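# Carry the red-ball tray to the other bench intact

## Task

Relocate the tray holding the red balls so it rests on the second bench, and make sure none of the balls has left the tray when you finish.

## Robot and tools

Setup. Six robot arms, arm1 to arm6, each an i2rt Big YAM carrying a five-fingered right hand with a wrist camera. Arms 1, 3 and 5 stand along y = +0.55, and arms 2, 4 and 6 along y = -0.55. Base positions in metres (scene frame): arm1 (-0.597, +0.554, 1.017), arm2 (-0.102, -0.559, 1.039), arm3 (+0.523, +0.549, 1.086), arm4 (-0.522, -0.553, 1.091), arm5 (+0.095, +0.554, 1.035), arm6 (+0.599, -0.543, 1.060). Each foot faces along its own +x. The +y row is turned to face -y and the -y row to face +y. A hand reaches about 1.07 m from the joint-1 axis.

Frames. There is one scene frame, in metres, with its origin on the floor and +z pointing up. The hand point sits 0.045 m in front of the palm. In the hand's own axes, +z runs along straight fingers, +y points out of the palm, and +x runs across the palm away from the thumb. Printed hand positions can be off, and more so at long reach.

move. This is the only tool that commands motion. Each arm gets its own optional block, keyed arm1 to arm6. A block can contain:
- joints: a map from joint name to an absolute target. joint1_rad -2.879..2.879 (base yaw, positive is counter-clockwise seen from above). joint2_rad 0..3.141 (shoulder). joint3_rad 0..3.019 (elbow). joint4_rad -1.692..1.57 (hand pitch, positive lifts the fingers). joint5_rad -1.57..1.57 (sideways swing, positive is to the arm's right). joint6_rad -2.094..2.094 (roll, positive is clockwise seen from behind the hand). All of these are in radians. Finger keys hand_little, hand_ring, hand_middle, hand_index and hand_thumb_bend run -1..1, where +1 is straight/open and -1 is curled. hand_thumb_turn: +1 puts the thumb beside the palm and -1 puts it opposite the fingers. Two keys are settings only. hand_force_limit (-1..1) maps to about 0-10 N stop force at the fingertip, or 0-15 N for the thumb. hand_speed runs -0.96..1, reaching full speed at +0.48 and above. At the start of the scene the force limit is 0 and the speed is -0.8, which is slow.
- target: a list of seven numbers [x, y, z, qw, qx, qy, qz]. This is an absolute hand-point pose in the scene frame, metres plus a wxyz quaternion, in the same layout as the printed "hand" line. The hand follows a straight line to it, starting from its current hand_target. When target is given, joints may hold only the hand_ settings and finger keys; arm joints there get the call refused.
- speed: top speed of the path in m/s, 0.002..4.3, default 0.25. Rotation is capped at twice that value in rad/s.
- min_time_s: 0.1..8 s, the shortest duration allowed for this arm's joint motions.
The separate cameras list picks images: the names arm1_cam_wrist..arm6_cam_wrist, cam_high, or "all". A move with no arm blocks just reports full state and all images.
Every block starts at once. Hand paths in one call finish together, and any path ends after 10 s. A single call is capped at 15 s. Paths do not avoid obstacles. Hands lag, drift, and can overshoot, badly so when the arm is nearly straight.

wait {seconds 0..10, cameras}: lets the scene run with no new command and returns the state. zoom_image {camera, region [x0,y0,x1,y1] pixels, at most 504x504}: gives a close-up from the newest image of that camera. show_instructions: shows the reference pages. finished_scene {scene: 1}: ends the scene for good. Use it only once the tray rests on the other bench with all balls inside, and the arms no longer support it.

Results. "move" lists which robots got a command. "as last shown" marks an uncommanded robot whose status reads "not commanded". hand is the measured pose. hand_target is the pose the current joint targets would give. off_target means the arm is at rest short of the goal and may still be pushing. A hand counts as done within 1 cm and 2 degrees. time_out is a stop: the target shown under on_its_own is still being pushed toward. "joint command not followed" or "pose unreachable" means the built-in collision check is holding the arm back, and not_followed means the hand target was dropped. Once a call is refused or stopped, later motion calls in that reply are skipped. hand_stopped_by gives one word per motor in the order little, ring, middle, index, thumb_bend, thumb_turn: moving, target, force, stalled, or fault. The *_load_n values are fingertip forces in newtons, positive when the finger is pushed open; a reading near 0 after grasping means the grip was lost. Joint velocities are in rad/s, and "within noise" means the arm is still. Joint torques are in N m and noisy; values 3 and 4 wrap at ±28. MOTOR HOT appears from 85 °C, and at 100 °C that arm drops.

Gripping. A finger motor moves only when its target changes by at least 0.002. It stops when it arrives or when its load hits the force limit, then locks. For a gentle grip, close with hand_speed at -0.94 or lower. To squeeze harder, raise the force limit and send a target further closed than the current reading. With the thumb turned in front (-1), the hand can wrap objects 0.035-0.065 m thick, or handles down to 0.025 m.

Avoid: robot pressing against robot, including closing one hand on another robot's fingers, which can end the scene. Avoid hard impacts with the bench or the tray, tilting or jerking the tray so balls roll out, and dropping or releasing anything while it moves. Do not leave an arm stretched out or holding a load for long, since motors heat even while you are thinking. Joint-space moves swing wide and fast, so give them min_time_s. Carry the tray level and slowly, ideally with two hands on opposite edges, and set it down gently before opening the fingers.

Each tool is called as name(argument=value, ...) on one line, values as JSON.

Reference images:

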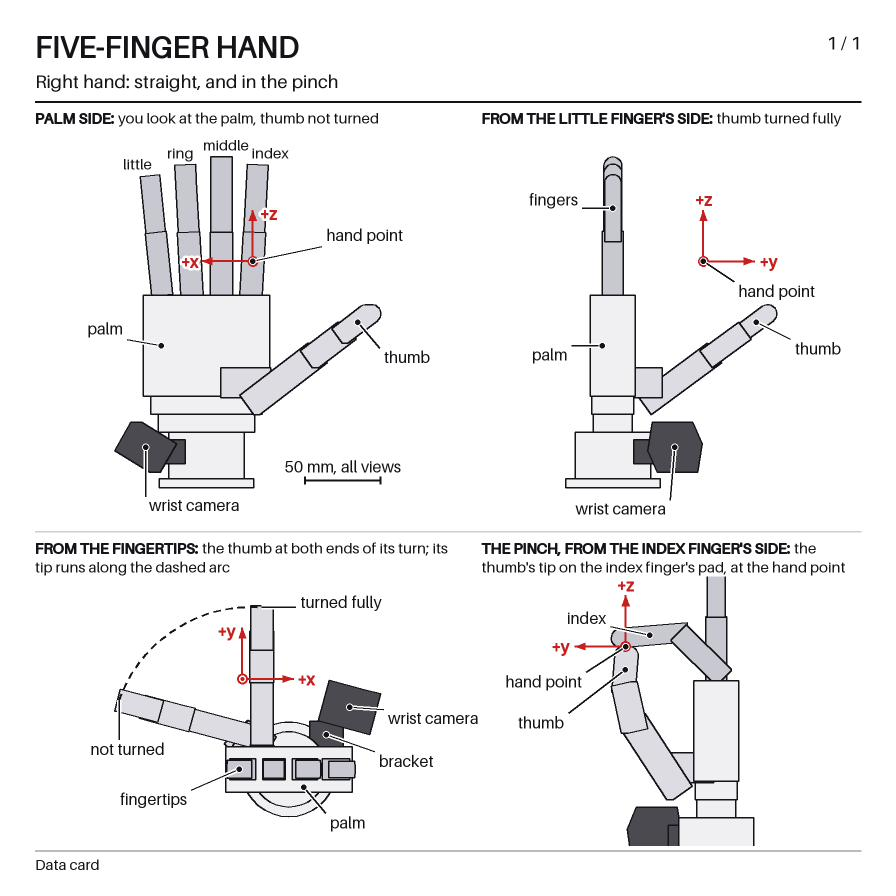

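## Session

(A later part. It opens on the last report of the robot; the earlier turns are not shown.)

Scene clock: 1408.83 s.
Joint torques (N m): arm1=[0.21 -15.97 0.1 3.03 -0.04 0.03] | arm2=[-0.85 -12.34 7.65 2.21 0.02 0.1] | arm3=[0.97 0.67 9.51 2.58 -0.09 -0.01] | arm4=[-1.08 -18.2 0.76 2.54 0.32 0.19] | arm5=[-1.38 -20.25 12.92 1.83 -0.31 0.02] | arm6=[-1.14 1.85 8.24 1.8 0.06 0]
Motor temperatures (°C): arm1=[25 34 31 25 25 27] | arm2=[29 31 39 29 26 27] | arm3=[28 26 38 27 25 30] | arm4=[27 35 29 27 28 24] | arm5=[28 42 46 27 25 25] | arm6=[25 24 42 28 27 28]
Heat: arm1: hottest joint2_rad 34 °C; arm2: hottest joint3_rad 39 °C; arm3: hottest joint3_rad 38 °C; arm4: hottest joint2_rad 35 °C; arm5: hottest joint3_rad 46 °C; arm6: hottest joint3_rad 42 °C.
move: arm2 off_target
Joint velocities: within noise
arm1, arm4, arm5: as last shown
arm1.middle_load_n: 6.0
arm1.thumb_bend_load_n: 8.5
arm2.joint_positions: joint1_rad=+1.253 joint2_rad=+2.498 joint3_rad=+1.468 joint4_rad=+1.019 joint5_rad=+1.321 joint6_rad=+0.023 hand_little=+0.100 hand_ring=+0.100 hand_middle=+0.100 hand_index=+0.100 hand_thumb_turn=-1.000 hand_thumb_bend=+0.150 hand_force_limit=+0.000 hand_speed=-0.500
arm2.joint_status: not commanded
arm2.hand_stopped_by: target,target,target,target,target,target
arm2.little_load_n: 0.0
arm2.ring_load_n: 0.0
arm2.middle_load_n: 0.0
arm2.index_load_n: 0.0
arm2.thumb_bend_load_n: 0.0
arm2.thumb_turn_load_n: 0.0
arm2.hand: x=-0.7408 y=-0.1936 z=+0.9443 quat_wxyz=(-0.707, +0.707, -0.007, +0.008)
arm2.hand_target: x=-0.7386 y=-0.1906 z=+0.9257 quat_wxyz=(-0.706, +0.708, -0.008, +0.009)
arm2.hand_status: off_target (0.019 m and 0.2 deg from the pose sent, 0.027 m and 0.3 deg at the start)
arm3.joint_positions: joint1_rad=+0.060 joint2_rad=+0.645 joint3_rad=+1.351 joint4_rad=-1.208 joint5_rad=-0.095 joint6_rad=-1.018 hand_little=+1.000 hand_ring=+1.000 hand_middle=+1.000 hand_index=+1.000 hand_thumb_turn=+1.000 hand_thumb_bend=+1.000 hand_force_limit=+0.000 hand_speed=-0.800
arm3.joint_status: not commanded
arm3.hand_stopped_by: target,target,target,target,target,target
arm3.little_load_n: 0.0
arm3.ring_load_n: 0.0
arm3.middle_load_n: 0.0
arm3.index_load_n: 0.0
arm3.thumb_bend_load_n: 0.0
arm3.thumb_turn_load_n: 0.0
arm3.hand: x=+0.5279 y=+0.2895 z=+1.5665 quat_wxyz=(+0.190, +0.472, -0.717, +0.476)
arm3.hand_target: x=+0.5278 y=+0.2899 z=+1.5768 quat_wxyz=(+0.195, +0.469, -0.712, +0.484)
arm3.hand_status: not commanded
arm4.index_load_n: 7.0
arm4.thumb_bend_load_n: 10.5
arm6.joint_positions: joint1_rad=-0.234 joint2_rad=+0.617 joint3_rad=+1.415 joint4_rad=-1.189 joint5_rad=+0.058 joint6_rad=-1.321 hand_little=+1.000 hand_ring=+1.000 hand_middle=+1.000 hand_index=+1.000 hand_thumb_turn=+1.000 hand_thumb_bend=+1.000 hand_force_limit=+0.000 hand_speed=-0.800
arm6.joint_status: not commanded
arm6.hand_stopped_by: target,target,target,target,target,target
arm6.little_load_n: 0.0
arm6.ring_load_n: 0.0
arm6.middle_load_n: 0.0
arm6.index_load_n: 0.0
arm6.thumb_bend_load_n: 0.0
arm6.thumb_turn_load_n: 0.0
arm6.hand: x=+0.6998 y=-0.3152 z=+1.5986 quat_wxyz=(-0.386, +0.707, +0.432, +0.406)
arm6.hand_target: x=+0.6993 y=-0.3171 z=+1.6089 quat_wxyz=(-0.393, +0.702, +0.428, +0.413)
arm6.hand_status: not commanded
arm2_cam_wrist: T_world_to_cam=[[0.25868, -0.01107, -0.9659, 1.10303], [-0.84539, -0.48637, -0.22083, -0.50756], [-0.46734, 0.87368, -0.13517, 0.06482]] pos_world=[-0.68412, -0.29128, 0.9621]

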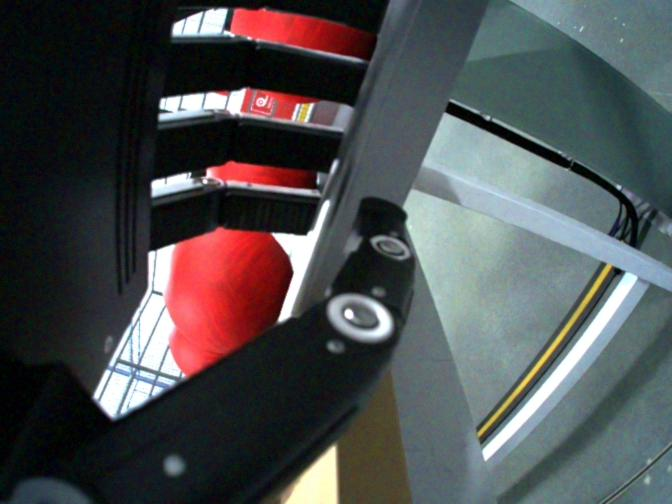

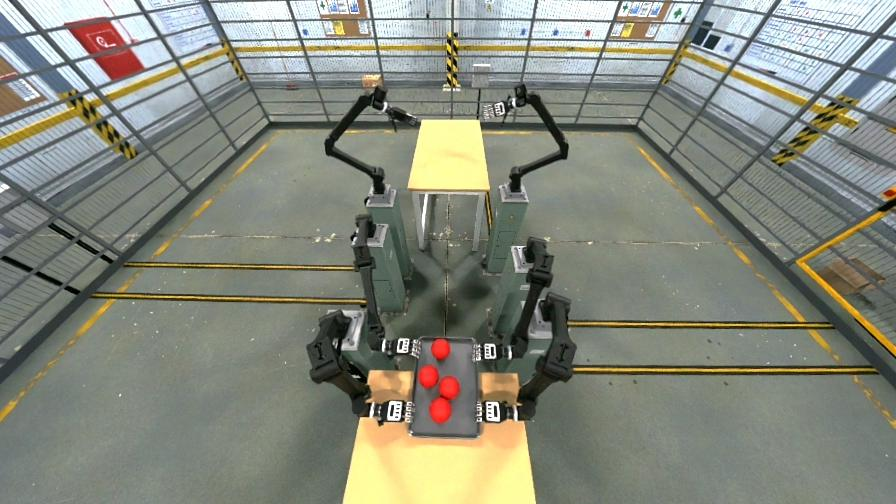

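move(arm5={"joints": {"hand_thumb_bend": -0.5, "hand_index": -0.6, "hand_middle": -0.6, "hand_ring": -0.6, "hand_little": -0.6, "hand_speed": -0.92, "hand_force_limit": -0.7}}, arm2={"joints": {"hand_thumb_bend": -0.5, "hand_index": -0.6, "hand_middle": -0.6, "hand_ring": -0.6, "hand_little": -0.6, "hand_speed": -0.92, "hand_force_limit": -0.7}})

move(arm5={"joints": {"hand_thumb_bend": -0.8, "hand_index": -0.9, "hand_middle": -0.9, "hand_ring": -0.9, "hand_little": -0.9, "hand_speed": -0.94, "hand_force_limit": 0.1}}, arm2={"joints": {"hand_thumb_bend": -0.8, "hand_index": -0.9, "hand_middle": -0.9, "hand_ring": -0.9, "hand_little": -0.9, "hand_speed": -0.94, "hand_force_limit": 0.1}}, cameras=["arm5_cam_wrist", "arm2_cam_wrist", "cam_high"])

Scene clock: 1424.27 s.
Joint torques (N m): arm1=[-0.09 -15.68 -0.01 2.8 -0.05 0.02] | arm2=[-0.97 -12.57 7.58 2.13 0.11 0.09] | arm3=[1.85 1.32 9.37 2.56 -0.1 0.02] | arm4=[-1.03 -18.2 0.75 2.51 0.33 0.19] | arm5=[-0.44 -20.48 12.85 1.48 -0.21 -0.02] | arm6=[-1.14 1.79 8.24 1.8 0.06 0]
Motor temperatures (°C): arm1=[25 34 31 25 25 27] | arm2=[29 31 39 29 26 27] | arm3=[28 26 38 27 25 30] | arm4=[27 35 29 27 28 24] | arm5=[28 42 47 27 25 25] | arm6=[25 24 42 28 27 28]
Heat: arm1: hottest joint2_rad 34 °C; arm2: hottest joint3_rad 39 °C; arm3: hottest joint3_rad 38 °C; arm4: hottest joint2_rad 35 °C; arm5: hottest joint3_rad 47 °C; arm6: hottest joint3_rad 42 °C.
move: arm2 off_target; arm5 off_target
Joint velocities: within noise
arm1, arm3, arm4, arm6: as last shown
arm1.joint_positions: joint1_rad=-1.037 joint2_rad=+2.323 joint3_rad=+0.782 joint4_rad=+1.530 joint5_rad=-1.056 joint6_rad=-0.009 hand_little=-0.068 hand_ring=-0.054 hand_middle=-0.045 hand_index=-0.065 hand_thumb_turn=-1.000 hand_thumb_bend=-0.101 hand_force_limit=+0.100 hand_speed=-0.940
arm1.index_load_n: 6.5
arm1.hand: x=-0.9313 y=+0.1588 z=+0.9331 quat_wxyz=(+0.004, -0.002, -0.710, +0.704)
arm1.hand_target: x=-0.9270 y=+0.1608 z=+0.9382 quat_wxyz=(+0.004, -0.002, -0.708, +0.706)
arm2.joint_positions: joint1_rad=+1.248 joint2_rad=+2.501 joint3_rad=+1.469 joint4_rad=+1.021 joint5_rad=+1.318 joint6_rad=+0.014 hand_little=-0.145 hand_ring=-0.093 hand_middle=-0.056 hand_index=-0.071 hand_thumb_turn=-1.000 hand_thumb_bend=+0.021 hand_force_limit=-0.700 hand_speed=-0.920
arm2.joint_status: hand_little off_target (ended at -0.145, target -0.600); hand_ring off_target (ended at -0.093, target -0.600); hand_middle off_target (ended at -0.056, target -0.600); hand_index off_target (ended at -0.071, target -0.600); hand_thumb_bend off_target (ended at +0.021, target -0.500); the others done
arm2.hand_stopped_by: force,force,force,force,force,target
arm2.little_load_n: 3.5
arm2.ring_load_n: 0.0
arm2.middle_load_n: 0.0
arm2.index_load_n: 0.0
arm2.thumb_bend_load_n: 2.0
arm2.thumb_turn_load_n: 0.5
arm2.hand: x=-0.7392 y=-0.1908 z=+0.9427 quat_wxyz=(-0.707, +0.707, -0.004, +0.012)
arm2.hand_target: x=-0.7366 y=-0.1877 z=+0.9255 quat_wxyz=(-0.706, +0.708, -0.006, +0.013)
arm2.hand_status: not commanded
arm4.joint_positions: joint1_rad=+1.184 joint2_rad=+2.583 joint3_rad=+1.072 joint4_rad=+1.522 joint5_rad=+1.172 joint6_rad=-0.016 hand_little=-0.211 hand_ring=-0.177 hand_middle=-0.162 hand_index=-0.203 hand_thumb_turn=-1.000 hand_thumb_bend=+0.024 hand_force_limit=+0.100 hand_speed=-0.940
arm4.index_load_n: 6.5
arm4.thumb_turn_load_n: 2.5
arm4.hand: x=-0.9938 y=-0.1777 z=+0.9223 quat_wxyz=(-0.707, +0.708, +0.004, -0.001)
arm4.hand_target: x=-0.9856 y=-0.1802 z=+0.9228 quat_wxyz=(-0.706, +0.708, -0.002, -0.002)
arm5.joint_positions: joint1_rad=-1.307 joint2_rad=+2.853 joint3_rad=+2.338 joint4_rad=+0.493 joint5_rad=-1.283 joint6_rad=-0.039 hand_little=-0.071 hand_ring=-0.034 hand_middle=-0.019 hand_index=-0.048 hand_thumb_turn=-1.000 hand_thumb_bend=-0.500 hand_force_limit=-0.700 hand_speed=-0.920
arm5.joint_status: hand_little off_target (ended at -0.071, target -0.600); hand_ring off_target (ended at -0.034, target -0.600); hand_middle off_target (ended at -0.019, target -0.600); hand_index off_target (ended at -0.048, target -0.600); the others done
arm5.hand_stopped_by: force,force,force,force,target,target
arm5.little_load_n: 1.0
arm5.ring_load_n: 0.0
arm5.middle_load_n: 0.0
arm5.index_load_n: 0.5
arm5.thumb_bend_load_n: 0.0
arm5.thumb_turn_load_n: 0.0
arm5.hand: x=-0.6599 y=+0.1460 z=+0.9451 quat_wxyz=(+0.009, -0.005, -0.711, +0.703)
arm5.hand_target: x=-0.6704 y=+0.1475 z=+0.9571 quat_wxyz=(+0.022, +0.006, -0.707, +0.707)
arm5.hand_status: not commanded
pictures: none

Scene clock: 1429.63 s.
Joint torques (N m): arm1=[0.15 -15.44 0.17 2.82 -0.05 0.03] | arm2=[-0.91 -12.81 7.57 2.11 0.15 0.09] | arm3=[0.67 0.38 9.35 2.59 -0.13 -0.02] | arm4=[-0.91 -18.14 0.88 2.45 0.33 0.2] | arm5=[-2.26 -20.84 11.48 1.72 -0.09 0] | arm6=[-1.14 1.85 8.24 1.78 0.06 0]
Motor temperatures (°C): arm1=[25 34 31 25 25 27] | arm2=[29 31 39 29 26 27] | arm3=[28 26 38 27 25 30] | arm4=[27 35 29 27 28 24] | arm5=[28 42 46 27 25 25] | arm6=[25 24 42 28 27 28]
Heat: arm1: hottest joint2_rad 34 °C; arm2: hottest joint3_rad 39 °C; arm3: hottest joint3_rad 38 °C; arm4: hottest joint2_rad 35 °C; arm5: hottest joint3_rad 46 °C; arm6: hottest joint3_rad 42 °C.
move: arm2 off_target; arm5 off_target
Joint velocities: within noise
arm1, arm3, arm4, arm6: as last shown
arm1.joint_positions: joint1_rad=-1.037 joint2_rad=+2.323 joint3_rad=+0.780 joint4_rad=+1.530 joint5_rad=-1.056 joint6_rad=-0.009 hand_little=-0.068 hand_ring=-0.054 hand_middle=-0.045 hand_index=-0.065 hand_thumb_turn=-1.000 hand_thumb_bend=-0.101 hand_force_limit=+0.100 hand_speed=-0.940
arm1.ring_load_n: 6.0
arm1.middle_load_n: 5.5
arm1.hand: x=-0.9307 y=+0.1592 z=+0.9329 quat_wxyz=(+0.003, -0.003, -0.710, +0.704)
arm1.hand_target: x=-0.9269 y=+0.1609 z=+0.9380 quat_wxyz=(+0.004, -0.002, -0.708, +0.706)
arm2.joint_positions: joint1_rad=+1.247 joint2_rad=+2.501 joint3_rad=+1.469 joint4_rad=+1.021 joint5_rad=+1.318 joint6_rad=+0.014 hand_little=-0.149 hand_ring=-0.108 hand_middle=-0.087 hand_index=-0.097 hand_thumb_turn=-1.000 hand_thumb_bend=+0.010 hand_force_limit=+0.100 hand_speed=-0.940
arm2.joint_status: hand_little off_target (ended at -0.149, target -0.900); hand_ring off_target (ended at -0.108, target -0.900); hand_middle off_target (ended at -0.087, target -0.900); hand_index off_target (ended at -0.097, target -0.900); hand_thumb_bend off_target (ended at +0.010, target -0.800); the others done
arm2.hand_stopped_by: force,force,force,force,force,target
arm2.little_load_n: 2.0
arm2.ring_load_n: 3.5
arm2.middle_load_n: 6.5
arm2.index_load_n: 4.0
arm2.thumb_bend_load_n: 8.5
arm2.thumb_turn_load_n: 1.5
arm2.hand: x=-0.7386 y=-0.1898 z=+0.9427 quat_wxyz=(-0.707, +0.707, -0.004, +0.013)
arm2.hand_target: x=-0.7359 y=-0.1867 z=+0.9255 quat_wxyz=(-0.706, +0.708, -0.007, +0.014)
arm2.hand_status: not commanded
arm3.little_load_n: 0.5
arm4.joint_positions: joint1_rad=+1.184 joint2_rad=+2.582 joint3_rad=+1.070 joint4_rad=+1.524 joint5_rad=+1.172 joint6_rad=-0.016 hand_little=-0.211 hand_ring=-0.177 hand_middle=-0.162 hand_index=-0.203 hand_thumb_turn=-1.000 hand_thumb_bend=+0.024 hand_force_limit=+0.100 hand_speed=-0.940
arm4.little_load_n: 2.0
arm4.ring_load_n: 3.0
arm4.middle_load_n: 4.0
arm4.index_load_n: 6.0
arm4.thumb_bend_load_n: 11.0
arm4.thumb_turn_load_n: 2.0
arm4.hand: x=-0.9937 y=-0.1778 z=+0.9231 quat_wxyz=(-0.707, +0.707, +0.004, -0.001)
arm4.hand_target: x=-0.9863 y=-0.1805 z=+0.9236 quat_wxyz=(-0.707, +0.707, -0.002, -0.003)
arm5.joint_positions: joint1_rad=-1.292 joint2_rad=+2.853 joint3_rad=+2.353 joint4_rad=+0.493 joint5_rad=-1.292 joint6_rad=-0.049 hand_little=-0.900 hand_ring=-0.292 hand_middle=-0.247 hand_index=-0.267 hand_thumb_turn=-1.000 hand_thumb_bend=-0.605 hand_force_limit=+0.100 hand_speed=-0.940
arm5.joint_status: hand_ring off_target (ended at -0.292, target -0.900); hand_middle off_target (ended at -0.247, target -0.900); hand_index off_target (ended at -0.267, target -0.900); hand_thumb_bend off_target (ended at -0.605, target -0.800); the others done
arm5.hand_stopped_by: target,force,force,force,force,target
arm5.little_load_n: 0.0
arm5.ring_load_n: 2.5
arm5.middle_load_n: 3.0
arm5.index_load_n: 3.0
arm5.thumb_bend_load_n: 8.5
arm5.thumb_turn_load_n: 1.5
arm5.hand: x=-0.6560 y=+0.1337 z=+0.9515 quat_wxyz=(+0.009, +0.012, -0.709, +0.705)
arm5.hand_target: x=-0.6696 y=+0.1478 z=+0.9569 quat_wxyz=(+0.023, +0.012, -0.707, +0.707)
arm5.hand_status: not commanded
pictures: arm2_cam_wrist, arm5_cam_wrist, cam_high
arm2_cam_wrist: T_world_to_cam=[[0.26748, -0.01202, -0.96349, 1.10507], [-0.84479, -0.48385, -0.22849, -0.49597], [-0.46344, 0.87507, -0.13958, 0.06959]] pos_world=[-0.68232, -0.28758, 0.96111]
arm5_cam_wrist: T_world_to_cam=[[-0.29402, 0.0169, -0.95565, 0.71167], [0.79469, 0.55985, -0.2346, 0.66454], [0.53105, -0.82842, -0.17804, 0.74482]] pos_world=[-0.71439, 0.23296, 0.96861]

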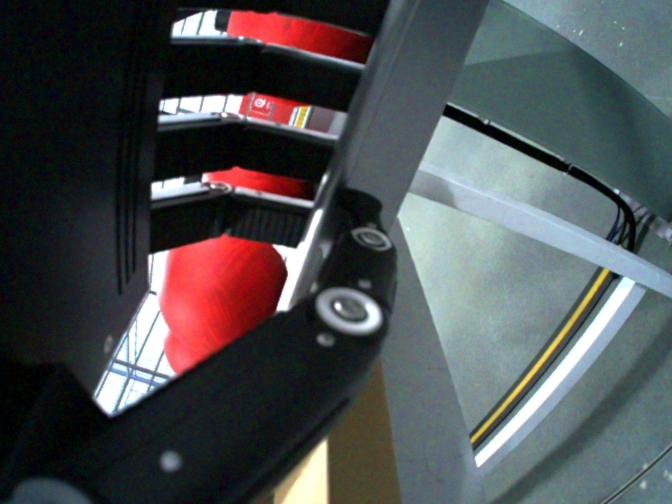

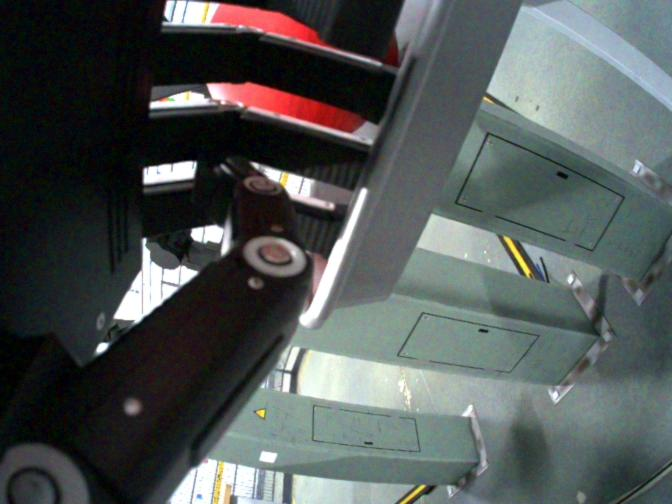

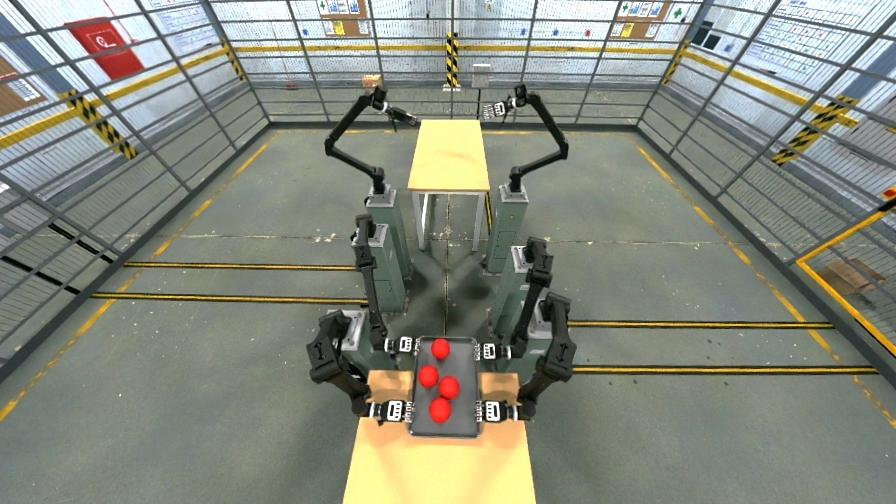

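move(arm5={"joints": {"hand_index": 0.1, "hand_middle": 0.1, "hand_ring": 0.1, "hand_little": 0.1, "hand_speed": -0.8}})

move(arm5={"target": [-0.672, 0.140, 1.0, 0.0227, 0.0055, -0.7068, 0.7071], "speed": 0.06})

move(arm5={"target": [-0.672, 0.142, 0.975, 0.0227, 0.0055, -0.7068, 0.7071], "speed": 0.06, "joints": {"hand_thumb_bend": 0.15}}, cameras=["arm5_cam_wrist", "cam_high"])

zoom_image(camera="cam_high", region=[370, 310, 530, 450])

Scene clock: 1454.27 s.
Joint torques (N m): arm1=[-0.32 -15.74 0.13 2.92 -0.06 0] | arm2=[-1.03 -12.57 7.54 2.14 0.14 0.09] | arm3=[1.85 1.55 9.42 2.52 -0.11 -0.05] | arm4=[-1.03 -18.2 0.84 2.45 0.33 0.2] | arm5=[0.26 -19.72 11.59 1.72 -0.17 -0.02] | arm6=[-1.14 1.85 8.24 1.8 0.06 0]
Motor temperatures (°C): arm1=[25 34 31 25 25 27] | arm2=[29 32 39 29 26 27] | arm3=[28 26 38 27 25 30] | arm4=[27 35 29 26 28 24] | arm5=[28 42 44 27 25 25] | arm6=[25 24 42 28 27 28]
Heat: arm1: hottest joint2_rad 34 °C; arm2: hottest joint3_rad 39 °C; arm3: hottest joint3_rad 38 °C; arm4: hottest joint2_rad 35 °C; arm5: hottest joint3_rad 44 °C; arm6: hottest joint3_rad 42 °C.
move: arm5 done
Joint velocities: within noise
arm1, arm2, arm3, arm4, arm6: as last shown
arm1.ring_load_n: 5.5
arm1.hand_target: x=-0.9269 y=+0.1609 z=+0.9379 quat_wxyz=(+0.003, -0.002, -0.708, +0.706)
arm2.middle_load_n: 6.0
arm3.little_load_n: 0.0
arm3.middle_load_n: -0.5
arm4.index_load_n: 6.5
arm4.thumb_bend_load_n: 10.5
arm5.joint_positions: joint1_rad=-1.310 joint2_rad=+2.854 joint3_rad=+2.353 joint4_rad=+0.493 joint5_rad=-1.283 joint6_rad=-0.039 hand_little=+0.100 hand_ring=+0.100 hand_middle=+0.100 hand_index=+0.100 hand_thumb_turn=-1.000 hand_thumb_bend=-0.607 hand_force_limit=+0.100 hand_speed=-0.800
arm5.joint_status: all done
arm5.hand_stopped_by: target,target,target,target,force,target
arm5.little_load_n: 0.0
arm5.ring_load_n: 0.0
arm5.middle_load_n: 0.0
arm5.index_load_n: 0.0
arm5.thumb_bend_load_n: 0.5
arm5.thumb_turn_load_n: 0.0
arm5.hand: x=-0.6646 y=+0.1474 z=+0.9504 quat_wxyz=(+0.015, -0.001, -0.710, +0.704)
arm5.hand_target: x=-0.6709 y=+0.1478 z=+0.9570 quat_wxyz=(+0.023, +0.005, -0.707, +0.707)
arm5.hand_status: not commanded
pictures: none

Scene clock: 1455.70 s.
Joint torques (N m): arm1=[0.26 -15.97 0.18 2.92 -0.02 0.03] | arm2=[-0.91 -12.57 7.57 2.14 0.13 0.09] | arm3=[0.97 1.08 9.39 2.54 -0.1 -0.01] | arm4=[-0.97 -18.14 0.85 2.45 0.32 0.19] | arm5=[1.08 -22.95 9.16 0.65 0.02 0.05] | arm6=[-1.14 1.85 8.24 1.8 0.06 0]
Motor temperatures (°C): arm1=[25 34 31 25 25 27] | arm2=[29 32 39 29 26 27] | arm3=[28 26 38 27 25 30] | arm4=[27 35 29 26 28 24] | arm5=[28 42 44 27 25 25] | arm6=[25 24 42 28 27 28]
Heat: arm1: hottest joint2_rad 34 °C; arm2: hottest joint3_rad 39 °C; arm3: hottest joint3_rad 38 °C; arm4: hottest joint2_rad 35 °C; arm5: hottest joint3_rad 44 °C; arm6: hottest joint3_rad 42 °C.
move: arm5 off_target
Joint velocities: within noise
arm1.joint_positions: joint1_rad=-1.037 joint2_rad=+2.323 joint3_rad=+0.780 joint4_rad=+1.530 joint5_rad=-1.056 joint6_rad=-0.009 hand_little=-0.068 hand_ring=-0.054 hand_middle=-0.045 hand_index=-0.065 hand_thumb_turn=-1.000 hand_thumb_bend=-0.101 hand_force_limit=+0.100 hand_speed=-0.940
arm1.joint_status: not commanded
arm1.hand_stopped_by: force,force,force,force,force,target
arm1.little_load_n: 1.5
arm1.ring_load_n: 5.5
arm1.middle_load_n: 6.0
arm1.index_load_n: 6.5
arm1.thumb_bend_load_n: 8.5
arm1.thumb_turn_load_n: 0.0
arm1.hand: x=-0.9307 y=+0.1592 z=+0.9329 quat_wxyz=(+0.003, -0.003, -0.710, +0.704)
arm1.hand_target: x=-0.9269 y=+0.1609 z=+0.9379 quat_wxyz=(+0.003, -0.002, -0.708, +0.706)
arm1.hand_status: not commanded
arm2, arm3, arm4, arm6: as last shown
arm2.little_load_n: 1.5
arm2.ring_load_n: 3.0
arm2.middle_load_n: 6.5
arm2.thumb_turn_load_n: 2.0
arm3.middle_load_n: 0.0
arm4.little_load_n: 1.5
arm4.ring_load_n: 2.5
arm4.middle_load_n: 3.5
arm5.joint_positions: joint1_rad=-1.316 joint2_rad=+2.818 joint3_rad=+2.353 joint4_rad=+0.481 joint5_rad=-1.283 joint6_rad=-0.038 hand_little=+0.100 hand_ring=+0.100 hand_middle=+0.100 hand_index=+0.100 hand_thumb_turn=-1.000 hand_thumb_bend=-0.607 hand_force_limit=+0.100 hand_speed=-0.800
arm5.joint_status: not commanded
arm5.hand_stopped_by: target,target,target,target,force,target
arm5.little_load_n: 0.0
arm5.ring_load_n: 0.0
arm5.middle_load_n: 0.0
arm5.index_load_n: 0.0
arm5.thumb_bend_load_n: 0.0
arm5.thumb_turn_load_n: 0.0
arm5.hand: x=-0.6733 y=+0.1504 z=+0.9794 quat_wxyz=(+0.025, +0.004, -0.707, +0.706)
arm5.hand_target: x=-0.6742 y=+0.1446 z=+0.9992 quat_wxyz=(+0.023, +0.004, -0.707, +0.707)
arm5.hand_status: off_target (0.023 m and 0.3 deg from the pose sent, 0.051 m and 1.3 deg at the start)
pictures: none

Scene clock: 1458.83 s.
Joint torques (N m): arm1=[0.21 -16.03 0.27 2.8 -0.05 0] | arm2=[-0.97 -12.57 7.6 2.14 0.16 0.09] | arm3=[1.26 0.91 9.36 2.56 -0.03 -0.04] | arm4=[-0.97 -18.2 0.87 2.44 0.33 0.19] | arm5=[-0.56 -19.66 10.78 1.48 0.04 0] | arm6=[-1.14 1.85 8.24 1.8 0.06 0]
Motor temperatures (°C): arm1=[25 34 31 25 25 27] | arm2=[29 32 39 29 26 27] | arm3=[28 26 38 27 25 30] | arm4=[27 35 29 26 28 24] | arm5=[28 42 43 27 25 25] | arm6=[25 24 42 28 27 28]
Heat: arm1: hottest joint2_rad 34 °C; arm2: hottest joint3_rad 39 °C; arm3: hottest joint3_rad 38 °C; arm4: hottest joint2_rad 35 °C; arm5: hottest joint3_rad 43 °C; arm6: hottest joint3_rad 42 °C.
move: arm5 done
Joint velocities: within noise
arm1, arm2, arm3, arm4, arm6: as last shown
arm1.middle_load_n: 5.5
arm2.little_load_n: 2.0
arm2.ring_load_n: 3.5
arm2.middle_load_n: 6.0
arm2.index_load_n: 3.5
arm2.thumb_turn_load_n: 1.5
arm4.middle_load_n: 4.0
arm5.joint_positions: joint1_rad=-1.309 joint2_rad=+2.819 joint3_rad=+2.353 joint4_rad=+0.481 joint5_rad=-1.283 joint6_rad=-0.038 hand_little=+0.100 hand_ring=+0.100 hand_middle=+0.100 hand_index=+0.100 hand_thumb_turn=-1.000 hand_thumb_bend=+0.150 hand_force_limit=+0.100 hand_speed=-0.800
arm5.joint_status: all done
arm5.hand_stopped_by: target,target,target,target,target,target
arm5.little_load_n: 0.0
arm5.ring_load_n: 0.0
arm5.middle_load_n: 0.0
arm5.index_load_n: 0.0
arm5.thumb_bend_load_n: 0.0
arm5.thumb_turn_load_n: 0.0
arm5.hand: x=-0.6699 y=+0.1446 z=+0.9781 quat_wxyz=(+0.022, +0.006, -0.708, +0.706)
arm5.hand_target: x=-0.6690 y=+0.1375 z=+0.9750 quat_wxyz=(+0.020, +0.008, -0.707, +0.707)
arm5.hand_status: done (0.005 m and 0.2 deg from the pose sent, 0.010 m and 0.3 deg at the start)
arm5_cam_wrist: T_world_to_cam=[[-0.30312, 0.01931, -0.95276, 0.72354], [0.80658, 0.53763, -0.24572, 0.69779], [0.50749, -0.84296, -0.17855, 0.7527]] pos_world=[-0.72549, 0.24537, 0.99521]

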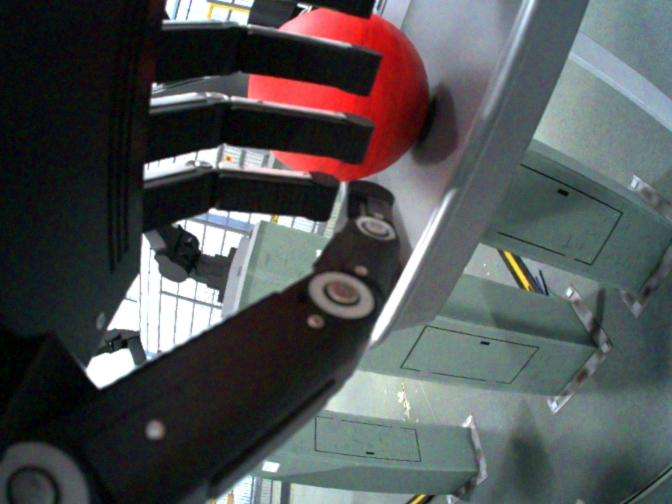

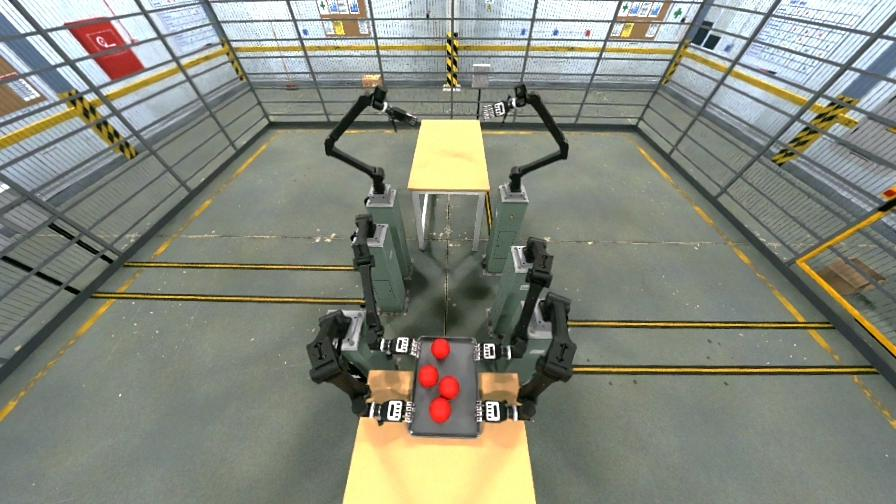

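Scaled by 3.150.

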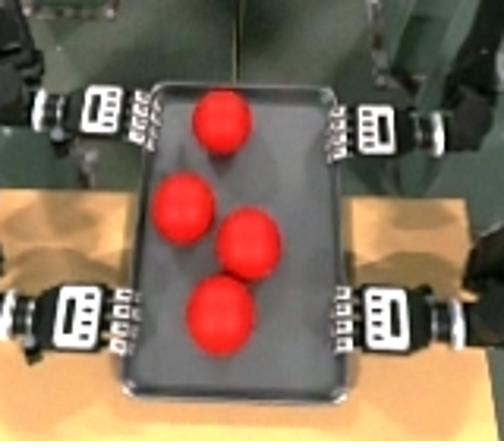

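move(arm5={"target": [-0.670, 0.136, 0.964, 0.0227, 0.0055, -0.7068, 0.7071], "speed": 0.05})

move(arm5={"target": [-0.670, 0.136, 0.949, 0.0227, 0.0055, -0.7068, 0.7071], "speed": 0.05}, cameras=["arm5_cam_wrist", "cam_high"])

zoom_image(camera="arm5_cam_wrist", region=[170, 0, 622, 452])

Scene clock: 1470.17 s.
Joint torques (N m): arm1=[0.15 -15.21 0.09 2.82 -0.04 0.04] | arm2=[-0.97 -12.57 7.58 2.11 0.15 0.1] | arm3=[1.2 1.2 9.25 2.54 -0.17 -0.03] | arm4=[-0.97 -18.08 0.87 2.45 0.32 0.19] | arm5=[0.62 -20.37 11.79 1.65 0.03 0.01] | arm6=[-1.14 1.85 8.24 1.8 0.06 0]
Motor temperatures (°C): arm1=[25 35 31 25 25 27] | arm2=[29 33 39 29 26 27] | arm3=[28 26 38 27 25 30] | arm4=[27 35 29 26 28 24] | arm5=[28 43 43 27 25 25] | arm6=[25 24 42 28 27 28]
Heat: arm1: hottest joint2_rad 35 °C; arm2: hottest joint3_rad 39 °C; arm3: hottest joint3_rad 38 °C; arm4: hottest joint2_rad 35 °C; arm5: hottest joint2_rad 43 °C; arm6: hottest joint3_rad 42 °C.
move: arm5 off_target
Joint velocities: within noise
arm1, arm2, arm3, arm6: as last shown
arm1.middle_load_n: 6.0
arm2.little_load_n: 1.5
arm2.ring_load_n: 3.0
arm2.index_load_n: 4.0
arm2.thumb_turn_load_n: 2.0
arm4.joint_positions: joint1_rad=+1.184 joint2_rad=+2.582 joint3_rad=+1.070 joint4_rad=+1.524 joint5_rad=+1.172 joint6_rad=-0.016 hand_little=-0.211 hand_ring=-0.177 hand_middle=-0.162 hand_index=-0.203 hand_thumb_turn=-1.000 hand_thumb_bend=+0.024 hand_force_limit=+0.100 hand_speed=-0.940
arm4.joint_status: not commanded
arm4.hand_stopped_by: force,force,force,force,force,target
arm4.little_load_n: 2.0
arm4.ring_load_n: 2.5
arm4.middle_load_n: 3.5
arm4.index_load_n: 6.5
arm4.thumb_bend_load_n: 10.5
arm4.thumb_turn_load_n: 2.0
arm4.hand: x=-0.9937 y=-0.1778 z=+0.9231 quat_wxyz=(-0.707, +0.707, +0.004, -0.001)
arm4.hand_target: x=-0.9863 y=-0.1805 z=+0.9236 quat_wxyz=(-0.707, +0.707, -0.002, -0.003)
arm4.hand_status: not commanded
arm5.joint_positions: joint1_rad=-1.309 joint2_rad=+2.844 joint3_rad=+2.353 joint4_rad=+0.481 joint5_rad=-1.274 joint6_rad=-0.038 hand_little=+0.100 hand_ring=+0.100 hand_middle=+0.100 hand_index=+0.100 hand_thumb_turn=-1.000 hand_thumb_bend=+0.150 hand_force_limit=+0.100 hand_speed=-0.800
arm5.joint_status: not commanded
arm5.hand_stopped_by: target,target,target,target,target,target
arm5.little_load_n: 0.0
arm5.ring_load_n: 0.0
arm5.middle_load_n: 0.0
arm5.index_load_n: 0.0
arm5.thumb_bend_load_n: 0.0
arm5.thumb_turn_load_n: 0.0
arm5.hand: x=-0.6671 y=+0.1456 z=+0.9580 quat_wxyz=(+0.017, -0.005, -0.710, +0.704)
arm5.hand_target: x=-0.6698 y=+0.1366 z=+0.9644 quat_wxyz=(+0.023, +0.005, -0.707, +0.707)
arm5.hand_status: off_target (0.012 m and 1.5 deg from the pose sent, 0.017 m and 0.2 deg at the start)
pictures: none

Scene clock: 1471.30 s.
Joint torques (N m): arm1=[-0.21 -15.44 0.16 2.93 -0.04 0.02] | arm2=[-0.91 -12.63 7.54 2.14 0.16 0.09] | arm3=[0.85 1.49 9.47 2.67 -0.11 -0.11] | arm4=[-1.03 -18.2 0.85 2.45 0.33 0.19] | arm5=[0.38 -20.19 13.04 1.98 -0.05 -0.05] | arm6=[-1.14 1.85 8.24 1.8 0.06 0]
Motor temperatures (°C): arm1=[25 35 31 25 25 27] | arm2=[29 33 39 29 26 27] | arm3=[28 26 39 27 25 30] | arm4=[27 35 29 26 28 24] | arm5=[28 43 43 27 25 25] | arm6=[25 24 42 28 27 28]
Heat: arm1: hottest joint2_rad 35 °C; arm2: hottest joint3_rad 39 °C; arm3: hottest joint3_rad 39 °C; arm4: hottest joint2_rad 35 °C; arm5: hottest joint2_rad 43 °C; arm6: hottest joint3_rad 42 °C.
move: arm5 off_target
Joint velocities: within noise
arm1, arm2, arm3, arm4, arm6: as last shown
arm1.little_load_n: 2.0
arm1.middle_load_n: 5.5
arm2.little_load_n: 2.0
arm4.ring_load_n: 3.0
arm4.middle_load_n: 4.0
arm4.index_load_n: 6.0
arm5.joint_positions: joint1_rad=-1.310 joint2_rad=+2.874 joint3_rad=+2.359 joint4_rad=+0.481 joint5_rad=-1.271 joint6_rad=-0.038 hand_little=+0.100 hand_ring=+0.100 hand_middle=+0.100 hand_index=+0.100 hand_thumb_turn=-1.000 hand_thumb_bend=+0.150 hand_force_limit=+0.100 hand_speed=-0.800
arm5.joint_status: not commanded
arm5.hand_stopped_by: target,target,target,target,target,target
arm5.little_load_n: 0.0
arm5.ring_load_n: 0.0
arm5.middle_load_n: 0.0
arm5.index_load_n: 0.0
arm5.thumb_bend_load_n: 0.0
arm5.thumb_turn_load_n: 0.0
arm5.hand: x=-0.6633 y=+0.1481 z=+0.9355 quat_wxyz=(+0.010, -0.015, -0.712, +0.701)
arm5.hand_target: x=-0.6701 y=+0.1379 z=+0.9493 quat_wxyz=(+0.025, +0.004, -0.707, +0.707)
arm5.hand_status: off_target (0.019 m and 2.9 deg from the pose sent, 0.013 m and 1.5 deg at the start)
arm5_cam_wrist: T_world_to_cam=[[-0.2574, 0.03576, -0.96564, 0.72491], [0.82453, 0.52922, -0.20018, 0.65063], [0.50388, -0.84773, -0.16571, 0.73115]] pos_world=[-0.71828, 0.24957, 0.95141]

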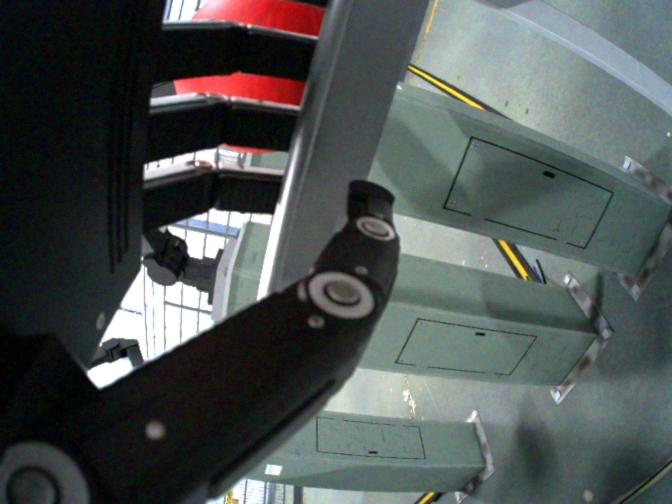

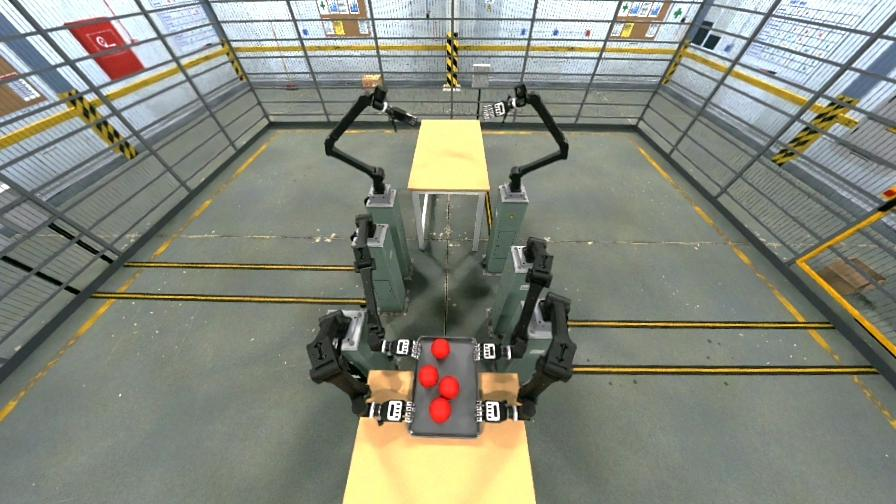

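Scaled by 1.115 from the camera's image (finer frame: 960x720).

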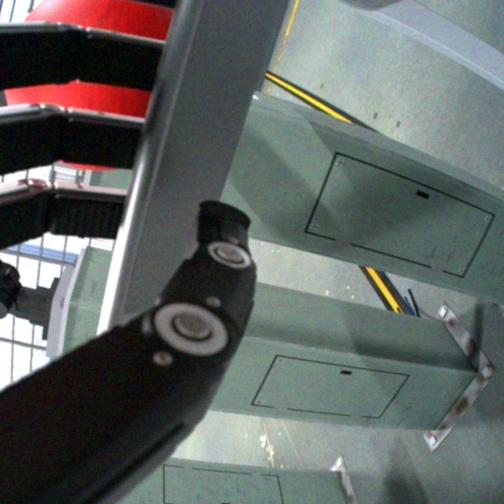

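move(arm5={"target": [-0.670, 0.128, 0.950, 0.0227, 0.0055, -0.7068, 0.7071], "speed": 0.05})

move(arm5={"joints": {"hand_thumb_bend": -0.3, "hand_speed": -0.92, "hand_force_limit": -0.8}}, cameras=["arm5_cam_wrist"])

Scene clock: 1478.27 s.
Joint torques (N m): arm1=[-0.09 -16.03 0.13 2.88 -0.05 0.02] | arm2=[-0.91 -12.57 7.6 2.11 0.14 0.1] | arm3=[0.85 1.03 9.33 2.65 -0.11 -0.07] | arm4=[-0.91 -18.2 0.85 2.45 0.33 0.19] | arm5=[0.56 -20.78 13.09 1.39 -0.01 -0.1] | arm6=[-1.14 1.85 8.24 1.8 0.06 0]
Motor temperatures (°C): arm1=[25 35 31 25 25 27] | arm2=[29 33 39 29 26 27] | arm3=[28 26 39 27 25 30] | arm4=[27 35 29 26 28 24] | arm5=[28 43 43 27 25 25] | arm6=[25 24 42 28 27 28]
Heat: arm1: hottest joint2_rad 35 °C; arm2: hottest joint3_rad 39 °C; arm3: hottest joint3_rad 39 °C; arm4: hottest joint2_rad 35 °C; arm5: hottest joint2_rad 43 °C; arm6: hottest joint3_rad 42 °C.
move: arm5 off_target
Joint velocities: within noise
arm1, arm2, arm4: as last shown
arm1.little_load_n: 1.5
arm1.middle_load_n: 6.0
arm1.index_load_n: 7.0
arm1.thumb_bend_load_n: 8.0
arm3.joint_positions: joint1_rad=+0.060 joint2_rad=+0.645 joint3_rad=+1.351 joint4_rad=-1.208 joint5_rad=-0.095 joint6_rad=-1.018 hand_little=+1.000 hand_ring=+1.000 hand_middle=+1.000 hand_index=+1.000 hand_thumb_turn=+1.000 hand_thumb_bend=+1.000 hand_force_limit=+0.000 hand_speed=-0.800
arm3.joint_status: not commanded
arm3.hand_stopped_by: target,target,target,target,target,target
arm3.little_load_n: 0.0
arm3.ring_load_n: 0.0
arm3.middle_load_n: 0.0
arm3.index_load_n: 0.0
arm3.thumb_bend_load_n: 0.0
arm3.thumb_turn_load_n: 0.0
arm3.hand: x=+0.5279 y=+0.2895 z=+1.5665 quat_wxyz=(+0.190, +0.472, -0.717, +0.476)
arm3.hand_target: x=+0.5278 y=+0.2899 z=+1.5768 quat_wxyz=(+0.195, +0.469, -0.712, +0.484)
arm3.hand_status: not commanded
arm4.middle_load_n: 3.5
arm4.index_load_n: 6.5
arm4.thumb_turn_load_n: 1.5
arm5.joint_positions: joint1_rad=-1.298 joint2_rad=+2.881 joint3_rad=+2.384 joint4_rad=+0.481 joint5_rad=-1.265 joint6_rad=-0.038 hand_little=+0.100 hand_ring=+0.100 hand_middle=+0.100 hand_index=+0.100 hand_thumb_turn=-1.000 hand_thumb_bend=+0.150 hand_force_limit=+0.100 hand_speed=-0.800
arm5.joint_status: not commanded
arm5.hand_stopped_by: target,target,target,target,target,target
arm5.little_load_n: 0.0
arm5.ring_load_n: 0.0
arm5.middle_load_n: 0.0
arm5.index_load_n: -0.5
arm5.thumb_bend_load_n: 0.0
arm5.thumb_turn_load_n: 0.0
arm5.hand: x=-0.6642 y=+0.1374 z=+0.9411 quat_wxyz=(+0.014, -0.007, -0.711, +0.703)
arm5.hand_target: x=-0.6688 y=+0.1272 z=+0.9502 quat_wxyz=(+0.023, +0.006, -0.707, +0.707)
arm5.hand_status: off_target (0.014 m and 1.8 deg from the pose sent, 0.026 m and 2.9 deg at the start)
arm6.joint_positions: joint1_rad=-0.234 joint2_rad=+0.617 joint3_rad=+1.415 joint4_rad=-1.189 joint5_rad=+0.058 joint6_rad=-1.321 hand_little=+1.000 hand_ring=+1.000 hand_middle=+1.000 hand_index=+1.000 hand_thumb_turn=+1.000 hand_thumb_bend=+1.000 hand_force_limit=+0.000 hand_speed=-0.800
arm6.joint_status: not commanded
arm6.hand_stopped_by: target,target,target,target,target,target
arm6.little_load_n: 0.0
arm6.ring_load_n: 0.0
arm6.middle_load_n: 0.0
arm6.index_load_n: -0.5
arm6.thumb_bend_load_n: 0.0
arm6.thumb_turn_load_n: 0.0
arm6.hand: x=+0.6998 y=-0.3152 z=+1.5986 quat_wxyz=(-0.386, +0.707, +0.432, +0.406)
arm6.hand_target: x=+0.6993 y=-0.3171 z=+1.6089 quat_wxyz=(-0.393, +0.702, +0.428, +0.413)
arm6.hand_status: not commanded
pictures: none

Scene clock: 1480.30 s.
Joint torques (N m): arm1=[0.03 -15.91 0.12 2.84 -0.03 0.02] | arm2=[-0.85 -12.63 7.56 2.14 0.14 0.09] | arm3=[1.08 -0.15 9.55 2.54 -0.11 -0.12] | arm4=[-0.97 -18.2 0.85 2.47 0.33 0.19] | arm5=[0.79 -20.48 13.01 1.39 0.01 -0.05] | arm6=[-1.08 1.85 8.23 1.8 0.06 0]
Motor temperatures (°C): arm1=[25 35 31 25 25 27] | arm2=[29 33 39 29 26 27] | arm3=[28 26 39 27 25 30] | arm4=[27 35 29 26 28 24] | arm5=[28 43 44 27 25 25] | arm6=[25 24 42 28 27 28]
Heat: arm1: hottest joint2_rad 35 °C; arm2: hottest joint3_rad 39 °C; arm3: hottest joint3_rad 39 °C; arm4: hottest joint2_rad 35 °C; arm5: hottest joint3_rad 44 °C; arm6: hottest joint3_rad 42 °C.
move: arm5 off_target
Joint velocities: within noise
arm1, arm2, arm3, arm4, arm6: as last shown
arm1.index_load_n: 6.5
arm1.thumb_bend_load_n: 8.5
arm2.middle_load_n: 6.5
arm2.index_load_n: 3.5
arm2.thumb_turn_load_n: 1.5
arm3.ring_load_n: 0.5
arm4.little_load_n: 1.5
arm4.ring_load_n: 2.5
arm4.middle_load_n: 4.0
arm4.thumb_bend_load_n: 11.0
arm4.thumb_turn_load_n: 2.0
arm5.joint_positions: joint1_rad=-1.295 joint2_rad=+2.888 joint3_rad=+2.384 joint4_rad=+0.481 joint5_rad=-1.263 joint6_rad=-0.047 hand_little=+0.100 hand_ring=+0.100 hand_middle=+0.100 hand_index=+0.100 hand_thumb_turn=-1.000 hand_thumb_bend=-0.041 hand_force_limit=-0.800 hand_speed=-0.920
arm5.joint_status: hand_thumb_bend off_target (ended at -0.041, target -0.300); the others done
arm5.hand_stopped_by: target,target,target,target,force,target
arm5.little_load_n: 0.0
arm5.ring_load_n: 0.0
arm5.middle_load_n: 0.5
arm5.index_load_n: 0.0
arm5.thumb_bend_load_n: 1.0
arm5.thumb_turn_load_n: 0.0
arm5.hand: x=-0.6621 y=+0.1355 z=+0.9346 quat_wxyz=(+0.014, -0.005, -0.712, +0.702)
arm5.hand_target: x=-0.6688 y=+0.1264 z=+0.9490 quat_wxyz=(+0.025, +0.009, -0.707, +0.707)
arm5.hand_status: not commanded
arm6.index_load_n: 0.0
arm5_cam_wrist: T_world_to_cam=[[-0.27653, 0.03137, -0.96049, 0.70781], [0.81629, 0.53511, -0.21754, 0.66607], [0.50714, -0.8442, -0.17358, 0.72861]] pos_world=[-0.71749, 0.23647, 0.95121]

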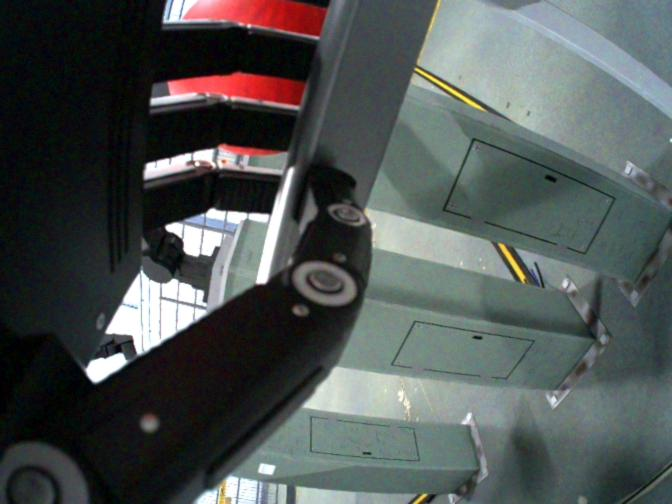

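move(arm5={"joints": {"hand_thumb_bend": -0.5, "hand_index": -0.6, "hand_middle": -0.6, "hand_ring": -0.6, "hand_little": -0.6, "hand_speed": -0.92, "hand_force_limit": -0.6}})

move(arm5={"joints": {"hand_thumb_bend": -0.8, "hand_index": -0.9, "hand_middle": -0.9, "hand_ring": -0.9, "hand_little": -0.9, "hand_speed": -0.94, "hand_force_limit": 0.1}}, cameras=["arm5_cam_wrist", "cam_high"])

Scene clock: 1488.23 s.
Joint torques (N m): arm1=[-0.21 -16.03 0.18 2.76 -0.04 0.01] | arm2=[-0.85 -12.63 7.6 2.11 0.14 0.1] | arm3=[1.55 1.49 9.18 2.63 -0.14 -0.06] | arm4=[-0.97 -18.2 0.85 2.47 0.33 0.19] | arm5=[0.67 -20.07 13.03 1.54 0.01 -0.08] | arm6=[-1.08 1.85 8.24 1.8 0.06 0]
Motor temperatures (°C): arm1=[25 35 31 25 25 27] | arm2=[29 33 39 29 26 27] | arm3=[28 26 39 27 25 29] | arm4=[27 35 29 26 28 24] | arm5=[28 43 45 27 25 25] | arm6=[25 24 42 28 27 28]
Heat: arm1: hottest joint2_rad 35 °C; arm2: hottest joint3_rad 39 °C; arm3: hottest joint3_rad 39 °C; arm4: hottest joint2_rad 35 °C; arm5: hottest joint3_rad 45 °C; arm6: hottest joint3_rad 42 °C.
move: arm5 off_target
Joint velocities: within noise
arm1, arm3, arm4, arm6: as last shown
arm1.joint_positions: joint1_rad=-1.037 joint2_rad=+2.323 joint3_rad=+0.779 joint4_rad=+1.530 joint5_rad=-1.056 joint6_rad=-0.009 hand_little=-0.068 hand_ring=-0.054 hand_middle=-0.045 hand_index=-0.065 hand_thumb_turn=-1.000 hand_thumb_bend=-0.101 hand_force_limit=+0.100 hand_speed=-0.940
arm1.middle_load_n: 5.5
arm1.hand: x=-0.9301 y=+0.1595 z=+0.9327 quat_wxyz=(+0.003, -0.003, -0.710, +0.704)
arm1.hand_target: x=-0.9265 y=+0.1612 z=+0.9377 quat_wxyz=(+0.003, -0.003, -0.708, +0.706)
arm2.joint_positions: joint1_rad=+1.247 joint2_rad=+2.501 joint3_rad=+1.469 joint4_rad=+1.021 joint5_rad=+1.320 joint6_rad=+0.014 hand_little=-0.149 hand_ring=-0.108 hand_middle=-0.087 hand_index=-0.097 hand_thumb_turn=-1.000 hand_thumb_bend=+0.010 hand_force_limit=+0.100 hand_speed=-0.940
arm2.joint_status: not commanded
arm2.hand_stopped_by: force,force,force,force,force,target
arm2.little_load_n: 1.5
arm2.ring_load_n: 3.0
arm2.middle_load_n: 6.0
arm2.index_load_n: 4.0
arm2.thumb_bend_load_n: 8.5
arm2.thumb_turn_load_n: 2.0
arm2.hand: x=-0.7383 y=-0.1898 z=+0.9427 quat_wxyz=(-0.707, +0.707, -0.005, +0.013)
arm2.hand_target: x=-0.7356 y=-0.1866 z=+0.9255 quat_wxyz=(-0.706, +0.708, -0.008, +0.015)
arm2.hand_status: not commanded
arm3.ring_load_n: 0.0
arm4.thumb_bend_load_n: 10.5
arm4.hand_target: x=-0.9863 y=-0.1806 z=+0.9236 quat_wxyz=(-0.707, +0.707, -0.002, -0.003)
arm5.joint_positions: joint1_rad=-1.295 joint2_rad=+2.888 joint3_rad=+2.384 joint4_rad=+0.481 joint5_rad=-1.265 joint6_rad=-0.047 hand_little=-0.168 hand_ring=-0.130 hand_middle=+0.064 hand_index=-0.123 hand_thumb_turn=-1.000 hand_thumb_bend=-0.047 hand_force_limit=-0.600 hand_speed=-0.920
arm5.joint_status: hand_little off_target (ended at -0.168, target -0.600); hand_ring off_target (ended at -0.130, target -0.600); hand_middle off_target (ended at +0.064, target -0.600); hand_index off_target (ended at -0.123, target -0.600); hand_thumb_bend off_target (ended at -0.047, target -0.500); the others done
arm5.hand_stopped_by: force,force,force,force,force,target
arm5.little_load_n: 2.5
arm5.ring_load_n: 2.0
arm5.middle_load_n: 0.0
arm5.index_load_n: 1.5
arm5.thumb_bend_load_n: 6.0
arm5.thumb_turn_load_n: 0.5
arm5.hand: x=-0.6618 y=+0.1355 z=+0.9346 quat_wxyz=(+0.014, -0.005, -0.712, +0.702)
arm5.hand_target: x=-0.6684 y=+0.1264 z=+0.9490 quat_wxyz=(+0.025, +0.010, -0.707, +0.707)
arm5.hand_status: not commanded
pictures: none

Scene clock: 1489.67 s.
Joint torques (N m): arm1=[-0.03 -15.62 0.49 2.7 -0.08 0] | arm2=[-0.91 -12.81 7.56 2.11 0.14 0.1] | arm3=[1.49 0.97 9.33 2.51 -0.13 -0.06] | arm4=[-0.85 -18.14 0.88 2.44 0.33 0.19] | arm5=[0.32 -20.07 13 1.39 0.02 -0.04] | arm6=[-1.14 1.79 8.24 1.8 0.06 0]
Motor temperatures (°C): arm1=[25 35 31 25 25 27] | arm2=[29 33 39 29 26 27] | arm3=[28 26 39 27 25 29] | arm4=[27 35 29 26 28 24] | arm5=[28 42 46 27 25 25] | arm6=[25 24 42 28 27 28]
Heat: arm1: hottest joint2_rad 35 °C; arm2: hottest joint3_rad 39 °C; arm3: hottest joint3_rad 39 °C; arm4: hottest joint2_rad 35 °C; arm5: hottest joint3_rad 46 °C; arm6: hottest joint3_rad 42 °C.
move: arm5 off_target
Joint velocities: within noise
arm1, arm2, arm3, arm4, arm6: as last shown
arm1.joint_positions: joint1_rad=-1.037 joint2_rad=+2.323 joint3_rad=+0.777 joint4_rad=+1.531 joint5_rad=-1.056 joint6_rad=-0.009 hand_little=-0.068 hand_ring=-0.054 hand_middle=-0.045 hand_index=-0.065 hand_thumb_turn=-1.000 hand_thumb_bend=-0.101 hand_force_limit=+0.100 hand_speed=-0.940
arm1.little_load_n: 1.0
arm1.ring_load_n: 5.0
arm1.middle_load_n: 6.0
arm1.index_load_n: 7.0
arm1.hand: x=-0.9296 y=+0.1598 z=+0.9326 quat_wxyz=(+0.003, -0.003, -0.710, +0.704)
arm1.hand_target: x=-0.9270 y=+0.1612 z=+0.9377 quat_wxyz=(+0.003, -0.003, -0.708, +0.706)
arm2.joint_positions: joint1_rad=+1.247 joint2_rad=+2.501 joint3_rad=+1.469 joint4_rad=+1.021 joint5_rad=+1.321 joint6_rad=+0.014 hand_little=-0.149 hand_ring=-0.108 hand_middle=-0.087 hand_index=-0.097 hand_thumb_turn=-1.000 hand_thumb_bend=+0.010 hand_force_limit=+0.100 hand_speed=-0.940
arm2.hand: x=-0.7380 y=-0.1897 z=+0.9427 quat_wxyz=(-0.707, +0.707, -0.005, +0.014)
arm2.hand_target: x=-0.7353 y=-0.1866 z=+0.9255 quat_wxyz=(-0.706, +0.708, -0.008, +0.015)
arm4.joint_positions: joint1_rad=+1.182 joint2_rad=+2.582 joint3_rad=+1.070 joint4_rad=+1.524 joint5_rad=+1.172 joint6_rad=-0.016 hand_little=-0.211 hand_ring=-0.177 hand_middle=-0.162 hand_index=-0.203 hand_thumb_turn=-1.000 hand_thumb_bend=+0.024 hand_force_limit=+0.100 hand_speed=-0.940
arm4.middle_load_n: 3.5
arm4.hand: x=-0.9931 y=-0.1770 z=+0.9231 quat_wxyz=(-0.707, +0.707, +0.003, -0.001)
arm4.hand_target: x=-0.9860 y=-0.1802 z=+0.9236 quat_wxyz=(-0.707, +0.707, -0.003, -0.002)
arm5.joint_positions: joint1_rad=-1.295 joint2_rad=+2.888 joint3_rad=+2.385 joint4_rad=+0.481 joint5_rad=-1.269 joint6_rad=-0.047 hand_little=-0.183 hand_ring=-0.145 hand_middle=+0.021 hand_index=-0.149 hand_thumb_turn=-1.000 hand_thumb_bend=-0.047 hand_force_limit=+0.100 hand_speed=-0.940
arm5.joint_status: hand_little off_target (ended at -0.183, target -0.900); hand_ring off_target (ended at -0.145, target -0.900); hand_middle off_target (ended at +0.021, target -0.900); hand_index off_target (ended at -0.149, target -0.900); hand_thumb_bend off_target (ended at -0.047, target -0.800); the others done
arm5.hand_stopped_by: force,force,force,force,force,target
arm5.little_load_n: 1.5
arm5.ring_load_n: 3.5
arm5.middle_load_n: 5.5
arm5.index_load_n: 4.0
arm5.thumb_bend_load_n: 12.5
arm5.thumb_turn_load_n: 0.5
arm5.hand: x=-0.6612 y=+0.1355 z=+0.9353 quat_wxyz=(+0.013, -0.003, -0.711, +0.703)
arm5.hand_target: x=-0.6678 y=+0.1268 z=+0.9492 quat_wxyz=(+0.023, +0.011, -0.707, +0.707)
arm5.hand_status: not commanded
arm5_cam_wrist: T_world_to_cam=[[-0.27802, 0.029, -0.96014, 0.70779], [0.81267, 0.54, -0.21901, 0.66389], [0.51212, -0.84117, -0.1737, 0.73136]] pos_world=[-0.71729, 0.23617, 0.95201]

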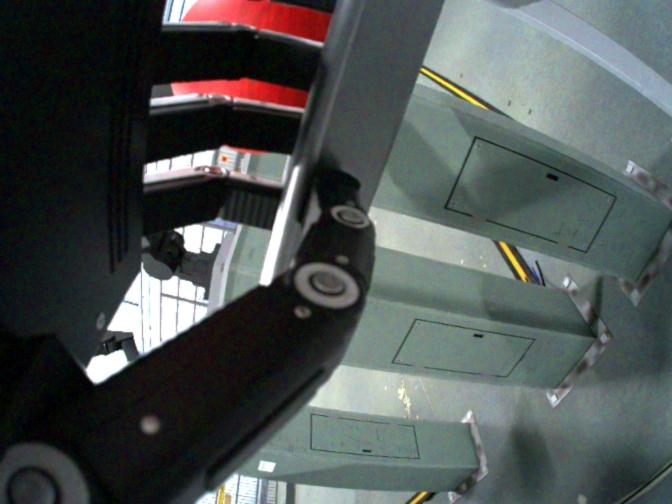

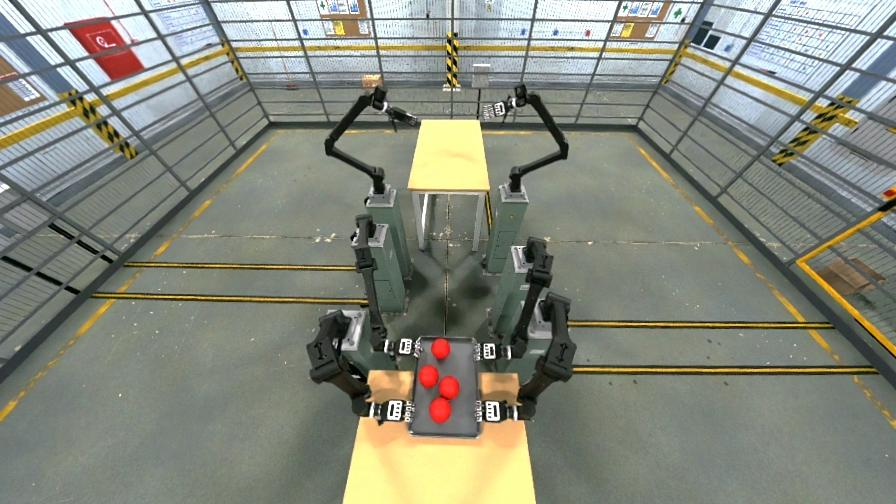

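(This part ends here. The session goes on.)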